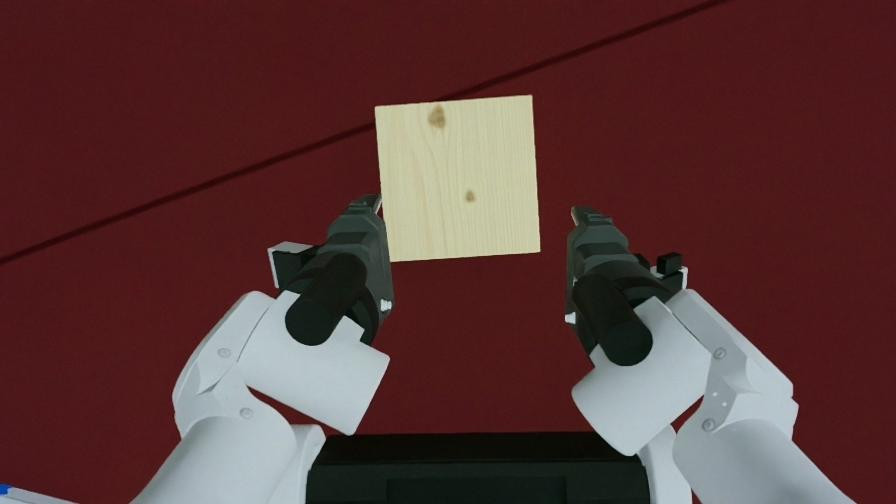

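Scene clock: 414.67 s.
Joint torques (N m): left_arm=[-1.35 -3.21 -1.52 -6.76 -0.08 -1.15 -0.23] | right_arm=[-1.03 3.36 -0.67 -2.6 -0.36 -0.4 0.19]
External joint torques (N m): left_arm=[-0.45 -0.04 -0.01 -0.16 -0.09 -0.51 -0.21] | right_arm=[0.16 0.05 -1.47 0.35 -0.49 0.1 0.18]
Motor temperatures (°C): left_arm=[31 29 31 36 34 32 37] | right_arm=[34 31 31 30 35 37 34]
Wrist force (N): left_arm=[-0.7 1.8 -6.8] | right_arm=[-1.9 4.3 -3.4]
Wrist torque (N m): left_arm=[-0.31 0.06 0.12] | right_arm=[-0.51 -0.01 -0.09]
Wrist force, peak (N): left_arm=[-2.7 2.1 -8.4] | right_arm=[-1.9 5.1 -3.3]
move: done
base_odometry: x=+0.104 y=+1.335 heading=-0.316
lidar_m: 1.33 0.81 1.57 2.51 2.70 1.40 1.16 1.15 1.28 2.03 1.55 1.11
base_status: not commanded
joint_positions: torso_squat_rad=+0.400 torso_shift_rad=+0.270 torso_pitch_rad=+1.050 torso_yaw_rad=-0.001 left_shoulder_pitch_rad=-0.648 left_shoulder_roll_rad=+0.036 left_shoulder_yaw_rad=-0.082 left_elbow_rad=-1.313 left_forearm_roll_rad=-0.195 left_wrist_pitch_rad=+0.628 left_hand_roll_rad=+0.388 left_gripper_m=+0.099 right_shoulder_pitch_rad=-0.886 right_shoulder_roll_rad=-0.029 right_shoulder_yaw_rad=+0.003 right_elbow_rad=-0.623 right_forearm_roll_rad=+0.574 right_wrist_pitch_rad=+0.188 right_hand_roll_rad=-0.792 right_gripper_m=+0.099 head_pan_rad=+0.000 head_tilt_rad=+0.650
joint_status: all done
wheel_motors_off: 0
motor_effort: left_wheel=-5(6) right_wheel=+5(7)
chest: x=+0.2123 y=+0.0001 z=+1.0559 quat_wxyz=(+0.865, +0.000, +0.501, -0.001) (m; base frame)
left_hand: x=+0.4199 y=+0.1090 z=+0.4300 quat_wxyz=(+0.990, -0.050, -0.130, +0.007) (m; base frame)
left_hand_status: reached (checked arc, planned for 1.0 s): 0 mm and 0.0 deg off.
right_hand: x=+0.3781 y=-0.1106 z=+0.3572 quat_wxyz=(+0.990, +0.052, -0.128, -0.006) (m; base frame)
pictures: none
No camera images: "cameras" was empty.

Scene clock: 416.07 s.
Joint torques (N m): left_arm=[-1.26 -3.67 -1.74 -6.48 -0.08 -1.06 -0.26] | right_arm=[0.34 2.26 0.96 -7.03 0.32 -0.55 -0.26]
External joint torques (N m): left_arm=[-0.36 -0.51 -0.23 0.12 -0.09 -0.42 -0.24] | right_arm=[0.82 -0.29 -0.21 -0.76 0.1 0.01 -0.27]
Motor temperatures (°C): left_arm=[31 29 31 36 34 32 37] | right_arm=[34 31 31 30 35 37 34]
Wrist force (N): left_arm=[-1.4 1.5 -7.1] | right_arm=[-1.6 4.6 -3.2]
Wrist torque (N m): left_arm=[-0.26 0.02 0.14] | right_arm=[-0.55 0.00 -0.08]
Wrist force, peak (N): left_arm=[-1.7 1.9 -8.1] | right_arm=[-2.9 5.3 -3.3]
move: done
base_odometry: x=+0.104 y=+1.335 heading=-0.316
lidar_m: 1.34 0.81 1.56 2.52 2.70 1.39 1.16 1.15 1.28 2.04 1.55 1.12
base_status: not commanded
joint_positions: torso_squat_rad=+0.400 torso_shift_rad=+0.270 torso_pitch_rad=+1.050 torso_yaw_rad=-0.001 left_shoulder_pitch_rad=-0.648 left_shoulder_roll_rad=+0.036 left_shoulder_yaw_rad=-0.082 left_elbow_rad=-1.313 left_forearm_roll_rad=-0.195 left_wrist_pitch_rad=+0.628 left_hand_roll_rad=+0.388 left_gripper_m=+0.099 right_shoulder_pitch_rad=-0.654 right_shoulder_roll_rad=-0.070 right_shoulder_yaw_rad=+0.132 right_elbow_rad=-1.309 right_forearm_roll_rad=+0.201 right_wrist_pitch_rad=+0.633 right_hand_roll_rad=-0.454 right_gripper_m=+0.099 head_pan_rad=+0.000 head_tilt_rad=+0.650
joint_status: all done
wheel_motors_off: 0
motor_effort: left_wheel=-5(6) right_wheel=+5(7)
chest: x=+0.2124 y=+0.0001 z=+1.0559 quat_wxyz=(+0.865, +0.000, +0.501, -0.001) (m; base frame)
left_hand: x=+0.4199 y=+0.1090 z=+0.4300 quat_wxyz=(+0.990, -0.050, -0.130, +0.007) (m; base frame)
right_hand: x=+0.4199 y=-0.1088 z=+0.4300 quat_wxyz=(+0.990, +0.049, -0.130, -0.007) (m; base frame)
right_hand_status: reached (checked arc, planned for 1.0 s): 0 mm and 0.1 deg off.
pictures: none
No camera images: "cameras" was empty.

Scene clock: 417.10 s.
Joint torques (N m): left_arm=[-1.23 -3.46 -1.45 -7.83 0.01 -1.08 -0.15] | right_arm=[-0.3 3.1 1.15 -6.48 0.31 -0.42 -0.17]
External joint torques (N m): left_arm=[0.77 -0.49 0.25 0.49 -0.04 -0.44 -0.14] | right_arm=[0.19 0.55 -0.02 -0.21 0.1 0.14 -0.18]
Motor temperatures (°C): left_arm=[31 29 31 36 34 32 37] | right_arm=[34 31 31 30 35 37 34]
Wrist force (N): left_arm=[-2.3 1.7 -7.3] | right_arm=[-1.6 5.3 -3.3]
Wrist torque (N m): left_arm=[-0.31 -0.04 0.08] | right_arm=[-0.63 -0.01 -0.11]
Wrist force, peak (N): left_arm=[-2.7 2.1 -8.4] | right_arm=[-1.6 5.7 -3.3]
move: done
base_odometry: x=+0.104 y=+1.335 heading=-0.316
lidar_m: 1.34 0.80 1.57 2.51 2.70 1.39 1.15 1.15 1.27 2.03 1.56 1.11
base_status: not commanded
joint_positions: torso_squat_rad=+0.400 torso_shift_rad=+0.270 torso_pitch_rad=+1.050 torso_yaw_rad=-0.001 left_shoulder_pitch_rad=-0.608 left_shoulder_roll_rad=+0.029 left_shoulder_yaw_rad=-0.091 left_elbow_rad=-1.674 left_forearm_roll_rad=-0.149 left_wrist_pitch_rad=+0.946 left_hand_roll_rad=+0.307 left_gripper_m=+0.099 right_shoulder_pitch_rad=-0.654 right_shoulder_roll_rad=-0.070 right_shoulder_yaw_rad=+0.132 right_elbow_rad=-1.310 right_forearm_roll_rad=+0.201 right_wrist_pitch_rad=+0.633 right_hand_roll_rad=-0.454 right_gripper_m=+0.099 head_pan_rad=+0.000 head_tilt_rad=+0.650
joint_status: all done
wheel_motors_off: 0
motor_effort: left_wheel=-4(6) right_wheel=+5(8)
chest: x=+0.2124 y=+0.0001 z=+1.0559 quat_wxyz=(+0.865, +0.000, +0.501, -0.001) (m; base frame)
left_hand: x=+0.4601 y=+0.1069 z=+0.4999 quat_wxyz=(+0.990, -0.050, -0.130, +0.007) (m; base frame)
left_hand_status: reached (checked arc, planned for 0.7 s): 0 mm and 0.0 deg off.
right_hand: x=+0.4200 y=-0.1089 z=+0.4300 quat_wxyz=(+0.990, +0.049, -0.130, -0.007) (m; base frame)
pictures: none
No camera images: "cameras" was empty.

Scene clock: 418.13 s.
Joint torques (N m): left_arm=[-1.71 -3.42 -1.11 -7.79 0.13 -1.02 -0.18] | right_arm=[0.06 2.6 1.12 -8.22 0.01 -0.62 0.1]
External joint torques (N m): left_arm=[0.28 -0.45 0.59 0.53 0.08 -0.38 -0.16] | right_arm=[1.52 0.31 -0.12 -0.33 -0.21 -0.05 0.08]
Motor temperatures (°C): left_arm=[31 29 31 36 34 32 37] | right_arm=[34 31 31 30 35 37 34]
Wrist force (N): left_arm=[-1.0 2.1 -7.7] | right_arm=[-1.9 4.6 -3.7]
Wrist torque (N m): left_arm=[-0.36 0.07 0.12] | right_arm=[-0.54 -0.04 -0.07]
Wrist force, peak (N): left_arm=[-1.5 1.9 -8.3] | right_arm=[-2.4 6.2 -3.2]
move: done
base_odometry: x=+0.104 y=+1.335 heading=-0.316
lidar_m: 1.35 0.80 1.57 2.51 2.70 1.39 1.15 1.14 1.29 2.02 1.56 1.12
base_status: not commanded
joint_positions: torso_squat_rad=+0.400 torso_shift_rad=+0.270 torso_pitch_rad=+1.050 torso_yaw_rad=-0.001 left_shoulder_pitch_rad=-0.608 left_shoulder_roll_rad=+0.029 left_shoulder_yaw_rad=-0.091 left_elbow_rad=-1.674 left_forearm_roll_rad=-0.149 left_wrist_pitch_rad=+0.946 left_hand_roll_rad=+0.307 left_gripper_m=+0.099 right_shoulder_pitch_rad=-0.616 right_shoulder_roll_rad=-0.073 right_shoulder_yaw_rad=+0.135 right_elbow_rad=-1.671 right_forearm_roll_rad=+0.142 right_wrist_pitch_rad=+0.952 right_hand_roll_rad=-0.366 right_gripper_m=+0.099 head_pan_rad=+0.000 head_tilt_rad=+0.650
joint_status: all done
wheel_motors_off: 0
motor_effort: left_wheel=-5(5) right_wheel=+6(8)
chest: x=+0.2124 y=+0.0001 z=+1.0559 quat_wxyz=(+0.865, +0.000, +0.501, -0.001) (m; base frame)
left_hand: x=+0.4601 y=+0.1069 z=+0.4999 quat_wxyz=(+0.990, -0.050, -0.130, +0.007) (m; base frame)
right_hand: x=+0.4602 y=-0.1069 z=+0.4999 quat_wxyz=(+0.990, +0.050, -0.130, -0.007) (m; base frame)
right_hand_status: reached (checked arc, planned for 0.7 s): 0 mm and 0.0 deg off.
pictures: none
No camera images: "cameras" was empty.

Scene clock: 419.03 s.
Joint torques (N m): left_arm=[-3.35 -3.61 -0.6 -8.25 0.02 -1 -0.18] | right_arm=[-0.72 2.9 1 -8.43 0.01 -0.48 0.05]
External joint torques (N m): left_arm=[0.48 -0.74 1.17 0.96 -0.05 -0.36 -0.16] | right_arm=[0.74 0.62 -0.24 -0.54 -0.22 0.08 0.04]
Motor temperatures (°C): left_arm=[30 28 31 36 34 32 37] | right_arm=[34 31 31 30 35 37 34]
Wrist force (N): left_arm=[-1.1 1.5 -7.2] | right_arm=[-1.5 4.5 -3.3]
Wrist torque (N m): left_arm=[-0.29 0.06 0.13] | right_arm=[-0.56 -0.01 -0.08]
Wrist force, peak (N): left_arm=[-1.3 1.7 -8.5] | right_arm=[-2.0 5.3 -3.7]
move: done
base_odometry: x=+0.104 y=+1.335 heading=-0.316
lidar_m: 1.33 0.81 1.56 2.51 2.69 1.40 1.15 1.15 1.28 2.01 1.53 1.11
base_status: not commanded
joint_positions: torso_squat_rad=+0.400 torso_shift_rad=+0.270 torso_pitch_rad=+1.050 torso_yaw_rad=-0.001 left_shoulder_pitch_rad=-0.666 left_shoulder_roll_rad=+0.018 left_shoulder_yaw_rad=-0.080 left_elbow_rad=-1.927 left_forearm_roll_rad=-0.136 left_wrist_pitch_rad=+1.253 left_hand_roll_rad=+0.264 left_gripper_m=+0.099 right_shoulder_pitch_rad=-0.615 right_shoulder_roll_rad=-0.073 right_shoulder_yaw_rad=+0.135 right_elbow_rad=-1.671 right_forearm_roll_rad=+0.142 right_wrist_pitch_rad=+0.952 right_hand_roll_rad=-0.366 right_gripper_m=+0.099 head_pan_rad=+0.000 head_tilt_rad=+0.650
joint_status: all done
wheel_motors_off: 0
motor_effort: left_wheel=-5(6) right_wheel=+5(7)
chest: x=+0.2124 y=+0.0001 z=+1.0559 quat_wxyz=(+0.865, +0.000, +0.501, -0.001) (m; base frame)
left_hand: x=+0.5001 y=+0.1049 z=+0.5701 quat_wxyz=(+0.990, -0.050, -0.130, +0.006) (m; base frame)
left_hand_status: reached (checked arc, planned for 0.6 s): 0 mm and 0.0 deg off.
right_hand: x=+0.4601 y=-0.1070 z=+0.4999 quat_wxyz=(+0.990, +0.050, -0.130, -0.007) (m; base frame)
pictures: none
No camera images: "cameras" was empty.

Scene clock: 419.93 s.
Joint torques (N m): left_arm=[-3.35 -3.38 -0.83 -8.63 0.03 -1.05 -0.11] | right_arm=[-3.27 3.41 -0.69 -9.02 0.11 -0.67 0.03]
External joint torques (N m): left_arm=[0.47 -0.5 0.93 0.59 -0.04 -0.41 -0.1] | right_arm=[-0.02 1.25 -1.92 -0.29 -0.11 -0.1 0.01]
Motor temperatures (°C): left_arm=[30 28 31 36 34 32 37] | right_arm=[34 31 31 30 35 37 34]
Wrist force (N): left_arm=[-1.1 2.6 -7.2] | right_arm=[-1.9 4.1 -2.8]
Wrist torque (N m): left_arm=[-0.43 0.05 0.12] | right_arm=[-0.48 -0.03 -0.09]
Wrist force, peak (N): left_arm=[-2.3 2.8 -7.5] | right_arm=[-0.6 6.4 -3.1]
move: done
base_odometry: x=+0.104 y=+1.335 heading=-0.316
lidar_m: 1.32 0.80 1.57 2.50 2.70 1.40 1.16 1.14 1.28 2.04 1.54 1.12
base_status: not commanded
joint_positions: torso_squat_rad=+0.400 torso_shift_rad=+0.270 torso_pitch_rad=+1.050 torso_yaw_rad=-0.001 left_shoulder_pitch_rad=-0.666 left_shoulder_roll_rad=+0.018 left_shoulder_yaw_rad=-0.080 left_elbow_rad=-1.927 left_forearm_roll_rad=-0.136 left_wrist_pitch_rad=+1.252 left_hand_roll_rad=+0.264 left_gripper_m=+0.099 right_shoulder_pitch_rad=-0.673 right_shoulder_roll_rad=-0.067 right_shoulder_yaw_rad=+0.118 right_elbow_rad=-1.924 right_forearm_roll_rad=+0.119 right_wrist_pitch_rad=+1.258 right_hand_roll_rad=-0.320 right_gripper_m=+0.099 head_pan_rad=+0.000 head_tilt_rad=+0.650
joint_status: all done
wheel_motors_off: 0
motor_effort: left_wheel=-4(6) right_wheel=+4(8)
chest: x=+0.2124 y=+0.0001 z=+1.0559 quat_wxyz=(+0.865, +0.000, +0.501, -0.001) (m; base frame)
left_hand: x=+0.5000 y=+0.1050 z=+0.5700 quat_wxyz=(+0.990, -0.050, -0.130, +0.006) (m; base frame)
right_hand: x=+0.4999 y=-0.1050 z=+0.5700 quat_wxyz=(+0.990, +0.050, -0.130, -0.006) (m; base frame)
right_hand_status: reached (checked arc, planned for 0.6 s): 0 mm and 0.0 deg off.
pictures: none
No camera images: "cameras" was empty.

Scene clock: 420.73 s.
Joint torques (N m): left_arm=[-5 -3.33 -0.1 -8.39 0.04 -1.09 -0.13] | right_arm=[-3.79 3.44 -0.38 -9.14 0.05 -0.54 0.05]
External joint torques (N m): left_arm=[1.28 -0.67 1.63 0.93 -0.05 -0.44 -0.11] | right_arm=[-0.55 1.28 -1.61 -0.41 -0.16 0.02 0.04]
Motor temperatures (°C): left_arm=[30 28 31 36 34 32 37] | right_arm=[34 31 31 30 35 37 34]
Wrist force (N): left_arm=[-1.4 2.0 -6.7] | right_arm=[-1.9 4.5 -3.3]
Wrist torque (N m): left_arm=[-0.38 0.01 0.15] | right_arm=[-0.54 -0.04 -0.06]
Wrist force, peak (N): left_arm=[-2.4 2.1 -8.8] | right_arm=[-1.9 5.2 -3.5]
move: done
base_odometry: x=+0.104 y=+1.335 heading=-0.316
lidar_m: 1.33 0.80 1.56 2.51 2.71 1.39 1.16 1.15 1.29 2.03 1.56 1.11
base_status: not commanded
joint_positions: torso_squat_rad=+0.400 torso_shift_rad=+0.270 torso_pitch_rad=+1.050 torso_yaw_rad=-0.001 left_shoulder_pitch_rad=-0.809 left_shoulder_roll_rad=+0.012 left_shoulder_yaw_rad=-0.045 left_elbow_rad=-2.093 left_forearm_roll_rad=-0.134 left_wrist_pitch_rad=+1.546 left_hand_roll_rad=+0.236 left_gripper_m=+0.099 right_shoulder_pitch_rad=-0.673 right_shoulder_roll_rad=-0.067 right_shoulder_yaw_rad=+0.118 right_elbow_rad=-1.924 right_forearm_roll_rad=+0.119 right_wrist_pitch_rad=+1.258 right_hand_roll_rad=-0.320 right_gripper_m=+0.099 head_pan_rad=+0.000 head_tilt_rad=+0.650
joint_status: all done
wheel_motors_off: 0
motor_effort: left_wheel=-5(5) right_wheel=+5(7)
chest: x=+0.2124 y=+0.0001 z=+1.0559 quat_wxyz=(+0.865, +0.000, +0.501, -0.001) (m; base frame)
left_hand: x=+0.5398 y=+0.1036 z=+0.6394 quat_wxyz=(+0.990, -0.050, -0.133, +0.007) (m; base frame)
left_hand_status: reached (checked arc, planned for 0.5 s): 1 mm and 0.4 deg off.
right_hand: x=+0.4999 y=-0.1050 z=+0.5700 quat_wxyz=(+0.990, +0.050, -0.130, -0.006) (m; base frame)
pictures: none
No camera images: "cameras" was empty.

Scene clock: 421.53 s.
Joint torques (N m): left_arm=[-5.3 -3.3 -0.63 -8.73 0.03 -0.93 -0.18] | right_arm=[-4.68 3.67 -0.53 -9.08 -0.09 -0.79 0.09]
External joint torques (N m): left_arm=[0.97 -0.64 1.1 0.59 -0.07 -0.28 -0.17] | right_arm=[1.02 1.76 -1.67 -0.25 -0.28 -0.22 0.08]
Motor temperatures (°C): left_arm=[30 28 31 36 34 32 37] | right_arm=[34 31 31 30 35 37 34]
Wrist force (N): left_arm=[-1.2 2.3 -7.4] | right_arm=[-1.5 4.9 -3.3]
Wrist torque (N m): left_arm=[-0.38 0.00 0.10] | right_arm=[-0.57 0.03 -0.06]
Wrist force, peak (N): left_arm=[-1.8 1.2 -8.2] | right_arm=[-1.1 6.2 -3.8]
move: done
base_odometry: x=+0.104 y=+1.335 heading=-0.316
lidar_m: 1.35 0.81 1.57 2.51 2.69 1.38 1.16 1.15 1.27 2.03 1.55 1.11
base_status: not commanded
joint_positions: torso_squat_rad=+0.400 torso_shift_rad=+0.270 torso_pitch_rad=+1.050 torso_yaw_rad=-0.001 left_shoulder_pitch_rad=-0.809 left_shoulder_roll_rad=+0.012 left_shoulder_yaw_rad=-0.045 left_elbow_rad=-2.093 left_forearm_roll_rad=-0.134 left_wrist_pitch_rad=+1.546 left_hand_roll_rad=+0.236 left_gripper_m=+0.099 right_shoulder_pitch_rad=-0.813 right_shoulder_roll_rad=-0.062 right_shoulder_yaw_rad=+0.079 right_elbow_rad=-2.090 right_forearm_roll_rad=+0.106 right_wrist_pitch_rad=+1.551 right_hand_roll_rad=-0.289 right_gripper_m=+0.099 head_pan_rad=+0.000 head_tilt_rad=+0.650
joint_status: all done
wheel_motors_off: 0
motor_effort: left_wheel=-5(6) right_wheel=+3(7)
chest: x=+0.2124 y=+0.0001 z=+1.0559 quat_wxyz=(+0.865, +0.000, +0.501, -0.001) (m; base frame)
left_hand: x=+0.5397 y=+0.1036 z=+0.6393 quat_wxyz=(+0.990, -0.050, -0.133, +0.007) (m; base frame)
right_hand: x=+0.5397 y=-0.1036 z=+0.6393 quat_wxyz=(+0.990, +0.050, -0.133, -0.006) (m; base frame)
right_hand_status: reached (checked arc, planned for 0.5 s): 1 mm and 0.4 deg off.
pictures: none
No camera images: "cameras" was empty.

Scene clock: 422.37 s.
Joint torques (N m): left_arm=[-7.57 -2.52 -0.14 -7.85 0.05 -1.19 -0.15] | right_arm=[-5.7 3.47 -0.75 -9.28 0.04 -0.63 0.08]
External joint torques (N m): left_arm=[1.32 -0.35 1.5 0.78 -0.05 -0.54 -0.13] | right_arm=[0 1.56 -1.89 -0.44 -0.15 -0.05 0.07]
Motor temperatures (°C): left_arm=[30 28 31 36 34 32 37] | right_arm=[34 31 31 30 35 37 34]
Wrist force (N): left_arm=[-1.7 1.6 -7.7] | right_arm=[-1.2 4.8 -3.3]
Wrist torque (N m): left_arm=[-0.28 -0.01 0.12] | right_arm=[-0.56 0.05 -0.07]
Wrist force, peak (N): left_arm=[-1.4 3.1 -8.4] | right_arm=[-1.3 5.4 -3.1]
move: done
base_odometry: x=+0.104 y=+1.335 heading=-0.316
lidar_m: 1.34 0.80 1.56 2.53 2.70 1.39 1.15 1.15 1.27 2.03 1.55 1.11
base_status: not commanded
joint_positions: torso_squat_rad=+0.400 torso_shift_rad=+0.270 torso_pitch_rad=+1.050 torso_yaw_rad=-0.001 left_shoulder_pitch_rad=-1.004 left_shoulder_roll_rad=+0.014 left_shoulder_yaw_rad=+0.001 left_elbow_rad=-2.208 left_forearm_roll_rad=-0.142 left_wrist_pitch_rad=+1.845 left_hand_roll_rad=+0.213 left_gripper_m=+0.099 right_shoulder_pitch_rad=-0.813 right_shoulder_roll_rad=-0.062 right_shoulder_yaw_rad=+0.079 right_elbow_rad=-2.090 right_forearm_roll_rad=+0.106 right_wrist_pitch_rad=+1.551 right_hand_roll_rad=-0.289 right_gripper_m=+0.099 head_pan_rad=+0.000 head_tilt_rad=+0.650
joint_status: all done
wheel_motors_off: 0
motor_effort: left_wheel=-4(6) right_wheel=+5(8)
chest: x=+0.2124 y=+0.0001 z=+1.0559 quat_wxyz=(+0.865, +0.000, +0.501, -0.001) (m; base frame)
left_hand: x=+0.5698 y=+0.1036 z=+0.7099 quat_wxyz=(+0.990, -0.051, -0.133, +0.007) (m; base frame)
left_hand_status: reached (checked arc, planned for 0.5 s): 0 mm and 0.4 deg off.
right_hand: x=+0.5397 y=-0.1037 z=+0.6392 quat_wxyz=(+0.990, +0.050, -0.133, -0.006) (m; base frame)
pictures: none
No camera images: "cameras" was empty.

Scene clock: 423.20 s.
Joint torques (N m): left_arm=[-7.94 -2.98 -0.41 -8.08 0.09 -1.12 -0.23] | right_arm=[-8.1 2.09 -0.72 -8.66 -0.02 -0.59 0.14]
External joint torques (N m): left_arm=[0.95 -0.81 1.23 0.55 -0.01 -0.47 -0.21] | right_arm=[0.27 0.64 -1.8 -0.47 -0.17 -0.01 0.13]
Motor temperatures (°C): left_arm=[30 28 31 36 34 32 37] | right_arm=[34 31 31 30 35 37 34]
Wrist force (N): left_arm=[-1.4 1.7 -7.7] | right_arm=[-1.4 4.7 -3.2]
Wrist torque (N m): left_arm=[-0.29 0.06 0.13] | right_arm=[-0.56 0.03 -0.09]
Wrist force, peak (N): left_arm=[-0.8 2.0 -8.2] | right_arm=[-2.6 5.0 -4.1]
move: done
base_odometry: x=+0.104 y=+1.335 heading=-0.316
lidar_m: 1.33 0.81 1.57 2.52 2.69 1.40 1.15 1.14 1.29 2.03 1.54 1.11
base_status: not commanded
joint_positions: torso_squat_rad=+0.400 torso_shift_rad=+0.270 torso_pitch_rad=+1.050 torso_yaw_rad=-0.001 left_shoulder_pitch_rad=-1.004 left_shoulder_roll_rad=+0.014 left_shoulder_yaw_rad=+0.001 left_elbow_rad=-2.208 left_forearm_roll_rad=-0.142 left_wrist_pitch_rad=+1.845 left_hand_roll_rad=+0.213 left_gripper_m=+0.099 right_shoulder_pitch_rad=-1.006 right_shoulder_roll_rad=-0.062 right_shoulder_yaw_rad=+0.028 right_elbow_rad=-2.205 right_forearm_roll_rad=+0.103 right_wrist_pitch_rad=+1.850 right_hand_roll_rad=-0.267 right_gripper_m=+0.099 head_pan_rad=+0.000 head_tilt_rad=+0.650
joint_status: all done
wheel_motors_off: 0
motor_effort: left_wheel=-5(5) right_wheel=+3(6)
chest: x=+0.2124 y=+0.0001 z=+1.0559 quat_wxyz=(+0.865, +0.000, +0.501, -0.001) (m; base frame)
left_hand: x=+0.5698 y=+0.1037 z=+0.7099 quat_wxyz=(+0.990, -0.051, -0.133, +0.007) (m; base frame)
right_hand: x=+0.5697 y=-0.1036 z=+0.7098 quat_wxyz=(+0.990, +0.051, -0.133, -0.007) (m; base frame)
right_hand_status: reached (checked arc, planned for 0.5 s): 1 mm and 0.4 deg off.
pictures: head_camera
camera_calibration:
head_camera: T_world_to_cam=[[-0.0278776, -0.999503, -0.014738, 0.0269273], [-0.997035, 0.0267447, 0.0721582, 0.365241], [-0.0717282, 0.0167059, -0.997284, 1.10689], [0, 0, 0, 1]] pos_world=[0.444303, -0.00134598, 1.07793]

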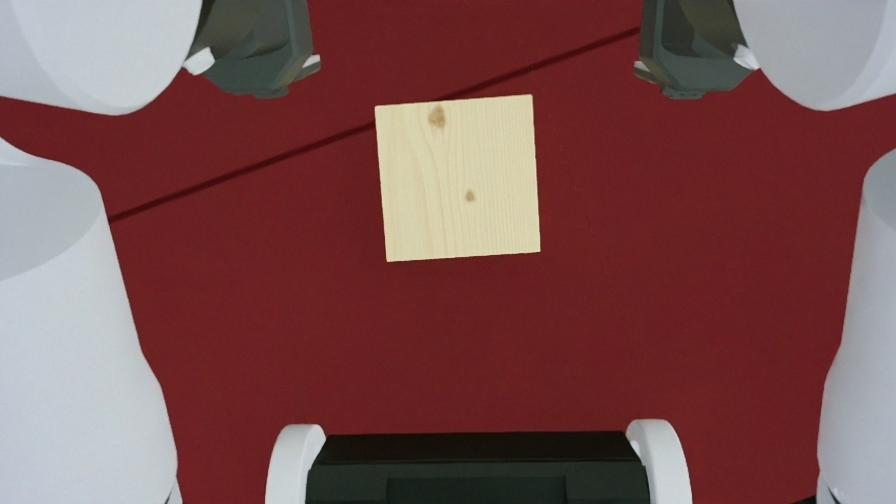

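Scene clock: 423.97 s.
Joint torques (N m): left_arm=[-8.88 -2.52 -0.82 -7.5 0.06 -0.9 -0.13] | right_arm=[-8.17 2.43 -0.6 -8.81 -0.04 -0.57 0.21]
External joint torques (N m): left_arm=[1.44 -0.65 0.98 0.54 -0.05 -0.07 -0.11] | right_arm=[0.2 0.98 -1.69 -0.63 -0.19 0.01 0.2]
Motor temperatures (°C): left_arm=[30 28 31 36 34 32 37] | right_arm=[34 31 31 30 35 37 34]
Wrist force (N): left_arm=[-1.6 1.9 -8.0] | right_arm=[-1.5 4.8 -3.7]
Wrist torque (N m): left_arm=[-0.31 0.01 0.11] | right_arm=[-0.57 0.03 -0.08]
Wrist force, peak (N): left_arm=[-2.0 1.4 -8.7] | right_arm=[-2.1 5.1 -3.4]
move: short
base_odometry: x=+0.104 y=+1.335 heading=-0.316
lidar_m: 1.33 0.81 1.56 2.52 2.69 1.38 1.15 1.15 1.28 2.04 1.55 1.11
base_status: not commanded
joint_positions: torso_squat_rad=+0.400 torso_shift_rad=+0.270 torso_pitch_rad=+1.050 torso_yaw_rad=-0.001 left_shoulder_pitch_rad=-1.123 left_shoulder_roll_rad=+0.000 left_shoulder_yaw_rad=+0.042 left_elbow_rad=-2.275 left_forearm_roll_rad=-0.172 left_wrist_pitch_rad=+1.919 left_hand_roll_rad=+0.170 left_gripper_m=+0.099 right_shoulder_pitch_rad=-1.006 right_shoulder_roll_rad=-0.062 right_shoulder_yaw_rad=+0.028 right_elbow_rad=-2.205 right_forearm_roll_rad=+0.103 right_wrist_pitch_rad=+1.850 right_hand_roll_rad=-0.267 right_gripper_m=+0.099 head_pan_rad=+0.000 head_tilt_rad=+0.650
joint_status: all done
wheel_motors_off: 0
motor_effort: left_wheel=-4(9) right_wheel=+4(6)
chest: x=+0.2123 y=+0.0001 z=+1.0559 quat_wxyz=(+0.865, +0.000, +0.501, -0.001) (m; base frame)
left_hand: x=+0.6002 y=+0.1038 z=+0.7596 quat_wxyz=(+0.981, -0.057, -0.183, +0.008) (m; base frame)
left_hand_status: short (checked arc, as near as the solve gets, planned for 0.4 s): 0 mm and 6.2 deg off. The place is met; only the turn is off.
right_hand: x=+0.5697 y=-0.1037 z=+0.7098 quat_wxyz=(+0.990, +0.051, -0.133, -0.007) (m; base frame)
pictures: none
No camera images: "cameras" was empty.

Scene clock: 424.83 s.
Joint torques (N m): left_arm=[-9.28 -2.31 -0.9 -7.51 0.05 -0.91 -0.14] | right_arm=[-9.44 3 0 -8.09 -0.22 -0.77 -0.1]
External joint torques (N m): left_arm=[1.04 -0.45 0.9 0.53 -0.07 -0.08 -0.12] | right_arm=[0.39 1.4 -1.7 -0.51 -0.3 -0.02 -0.12]
Motor temperatures (°C): left_arm=[31 28 31 36 34 32 37] | right_arm=[34 31 31 30 35 37 34]
Wrist force (N): left_arm=[-1.2 2.8 -7.3] | right_arm=[-2.2 4.9 -3.7]
Wrist torque (N m): left_arm=[-0.39 0.07 0.12] | right_arm=[-0.59 0.00 -0.08]
Wrist force, peak (N): left_arm=[-1.6 1.9 -8.2] | right_arm=[-2.5 4.7 -4.0]
move: short
base_odometry: x=+0.104 y=+1.335 heading=-0.316
lidar_m: 1.33 0.80 1.57 2.52 2.70 1.40 1.16 1.14 1.28 2.03 1.54 1.10
base_status: not commanded
joint_positions: torso_squat_rad=+0.400 torso_shift_rad=+0.270 torso_pitch_rad=+1.050 torso_yaw_rad=-0.001 left_shoulder_pitch_rad=-1.123 left_shoulder_roll_rad=+0.000 left_shoulder_yaw_rad=+0.042 left_elbow_rad=-2.275 left_forearm_roll_rad=-0.172 left_wrist_pitch_rad=+1.919 left_hand_roll_rad=+0.170 left_gripper_m=+0.099 right_shoulder_pitch_rad=-1.124 right_shoulder_roll_rad=+0.000 right_shoulder_yaw_rad=-0.042 right_elbow_rad=-2.272 right_forearm_roll_rad=+0.169 right_wrist_pitch_rad=+1.919 right_hand_roll_rad=-0.172 right_gripper_m=+0.099 head_pan_rad=+0.000 head_tilt_rad=+0.650
joint_status: all done
wheel_motors_off: 0
motor_effort: left_wheel=-5(6) right_wheel=+3(6)
chest: x=+0.2124 y=+0.0001 z=+1.0559 quat_wxyz=(+0.865, +0.000, +0.501, -0.001) (m; base frame)
left_hand: x=+0.6001 y=+0.1039 z=+0.7596 quat_wxyz=(+0.981, -0.057, -0.183, +0.008) (m; base frame)
right_hand: x=+0.6001 y=-0.1040 z=+0.7595 quat_wxyz=(+0.982, +0.057, -0.182, -0.008) (m; base frame)
right_hand_status: short (checked arc, as near as the solve gets, planned for 0.4 s): 1 mm and 6.1 deg off. The place is met; only the turn is off.
pictures: head_camera
camera_calibration:
head_camera: T_world_to_cam=[[-0.0278763, -0.999503, -0.0147411, 0.02693], [-0.997042, 0.0267449, 0.0720589, 0.365351], [-0.0716288, 0.0167062, -0.997291, 1.10686], [0, 0, 0, 1]] pos_world=[0.444303, -0.00134598, 1.07793]

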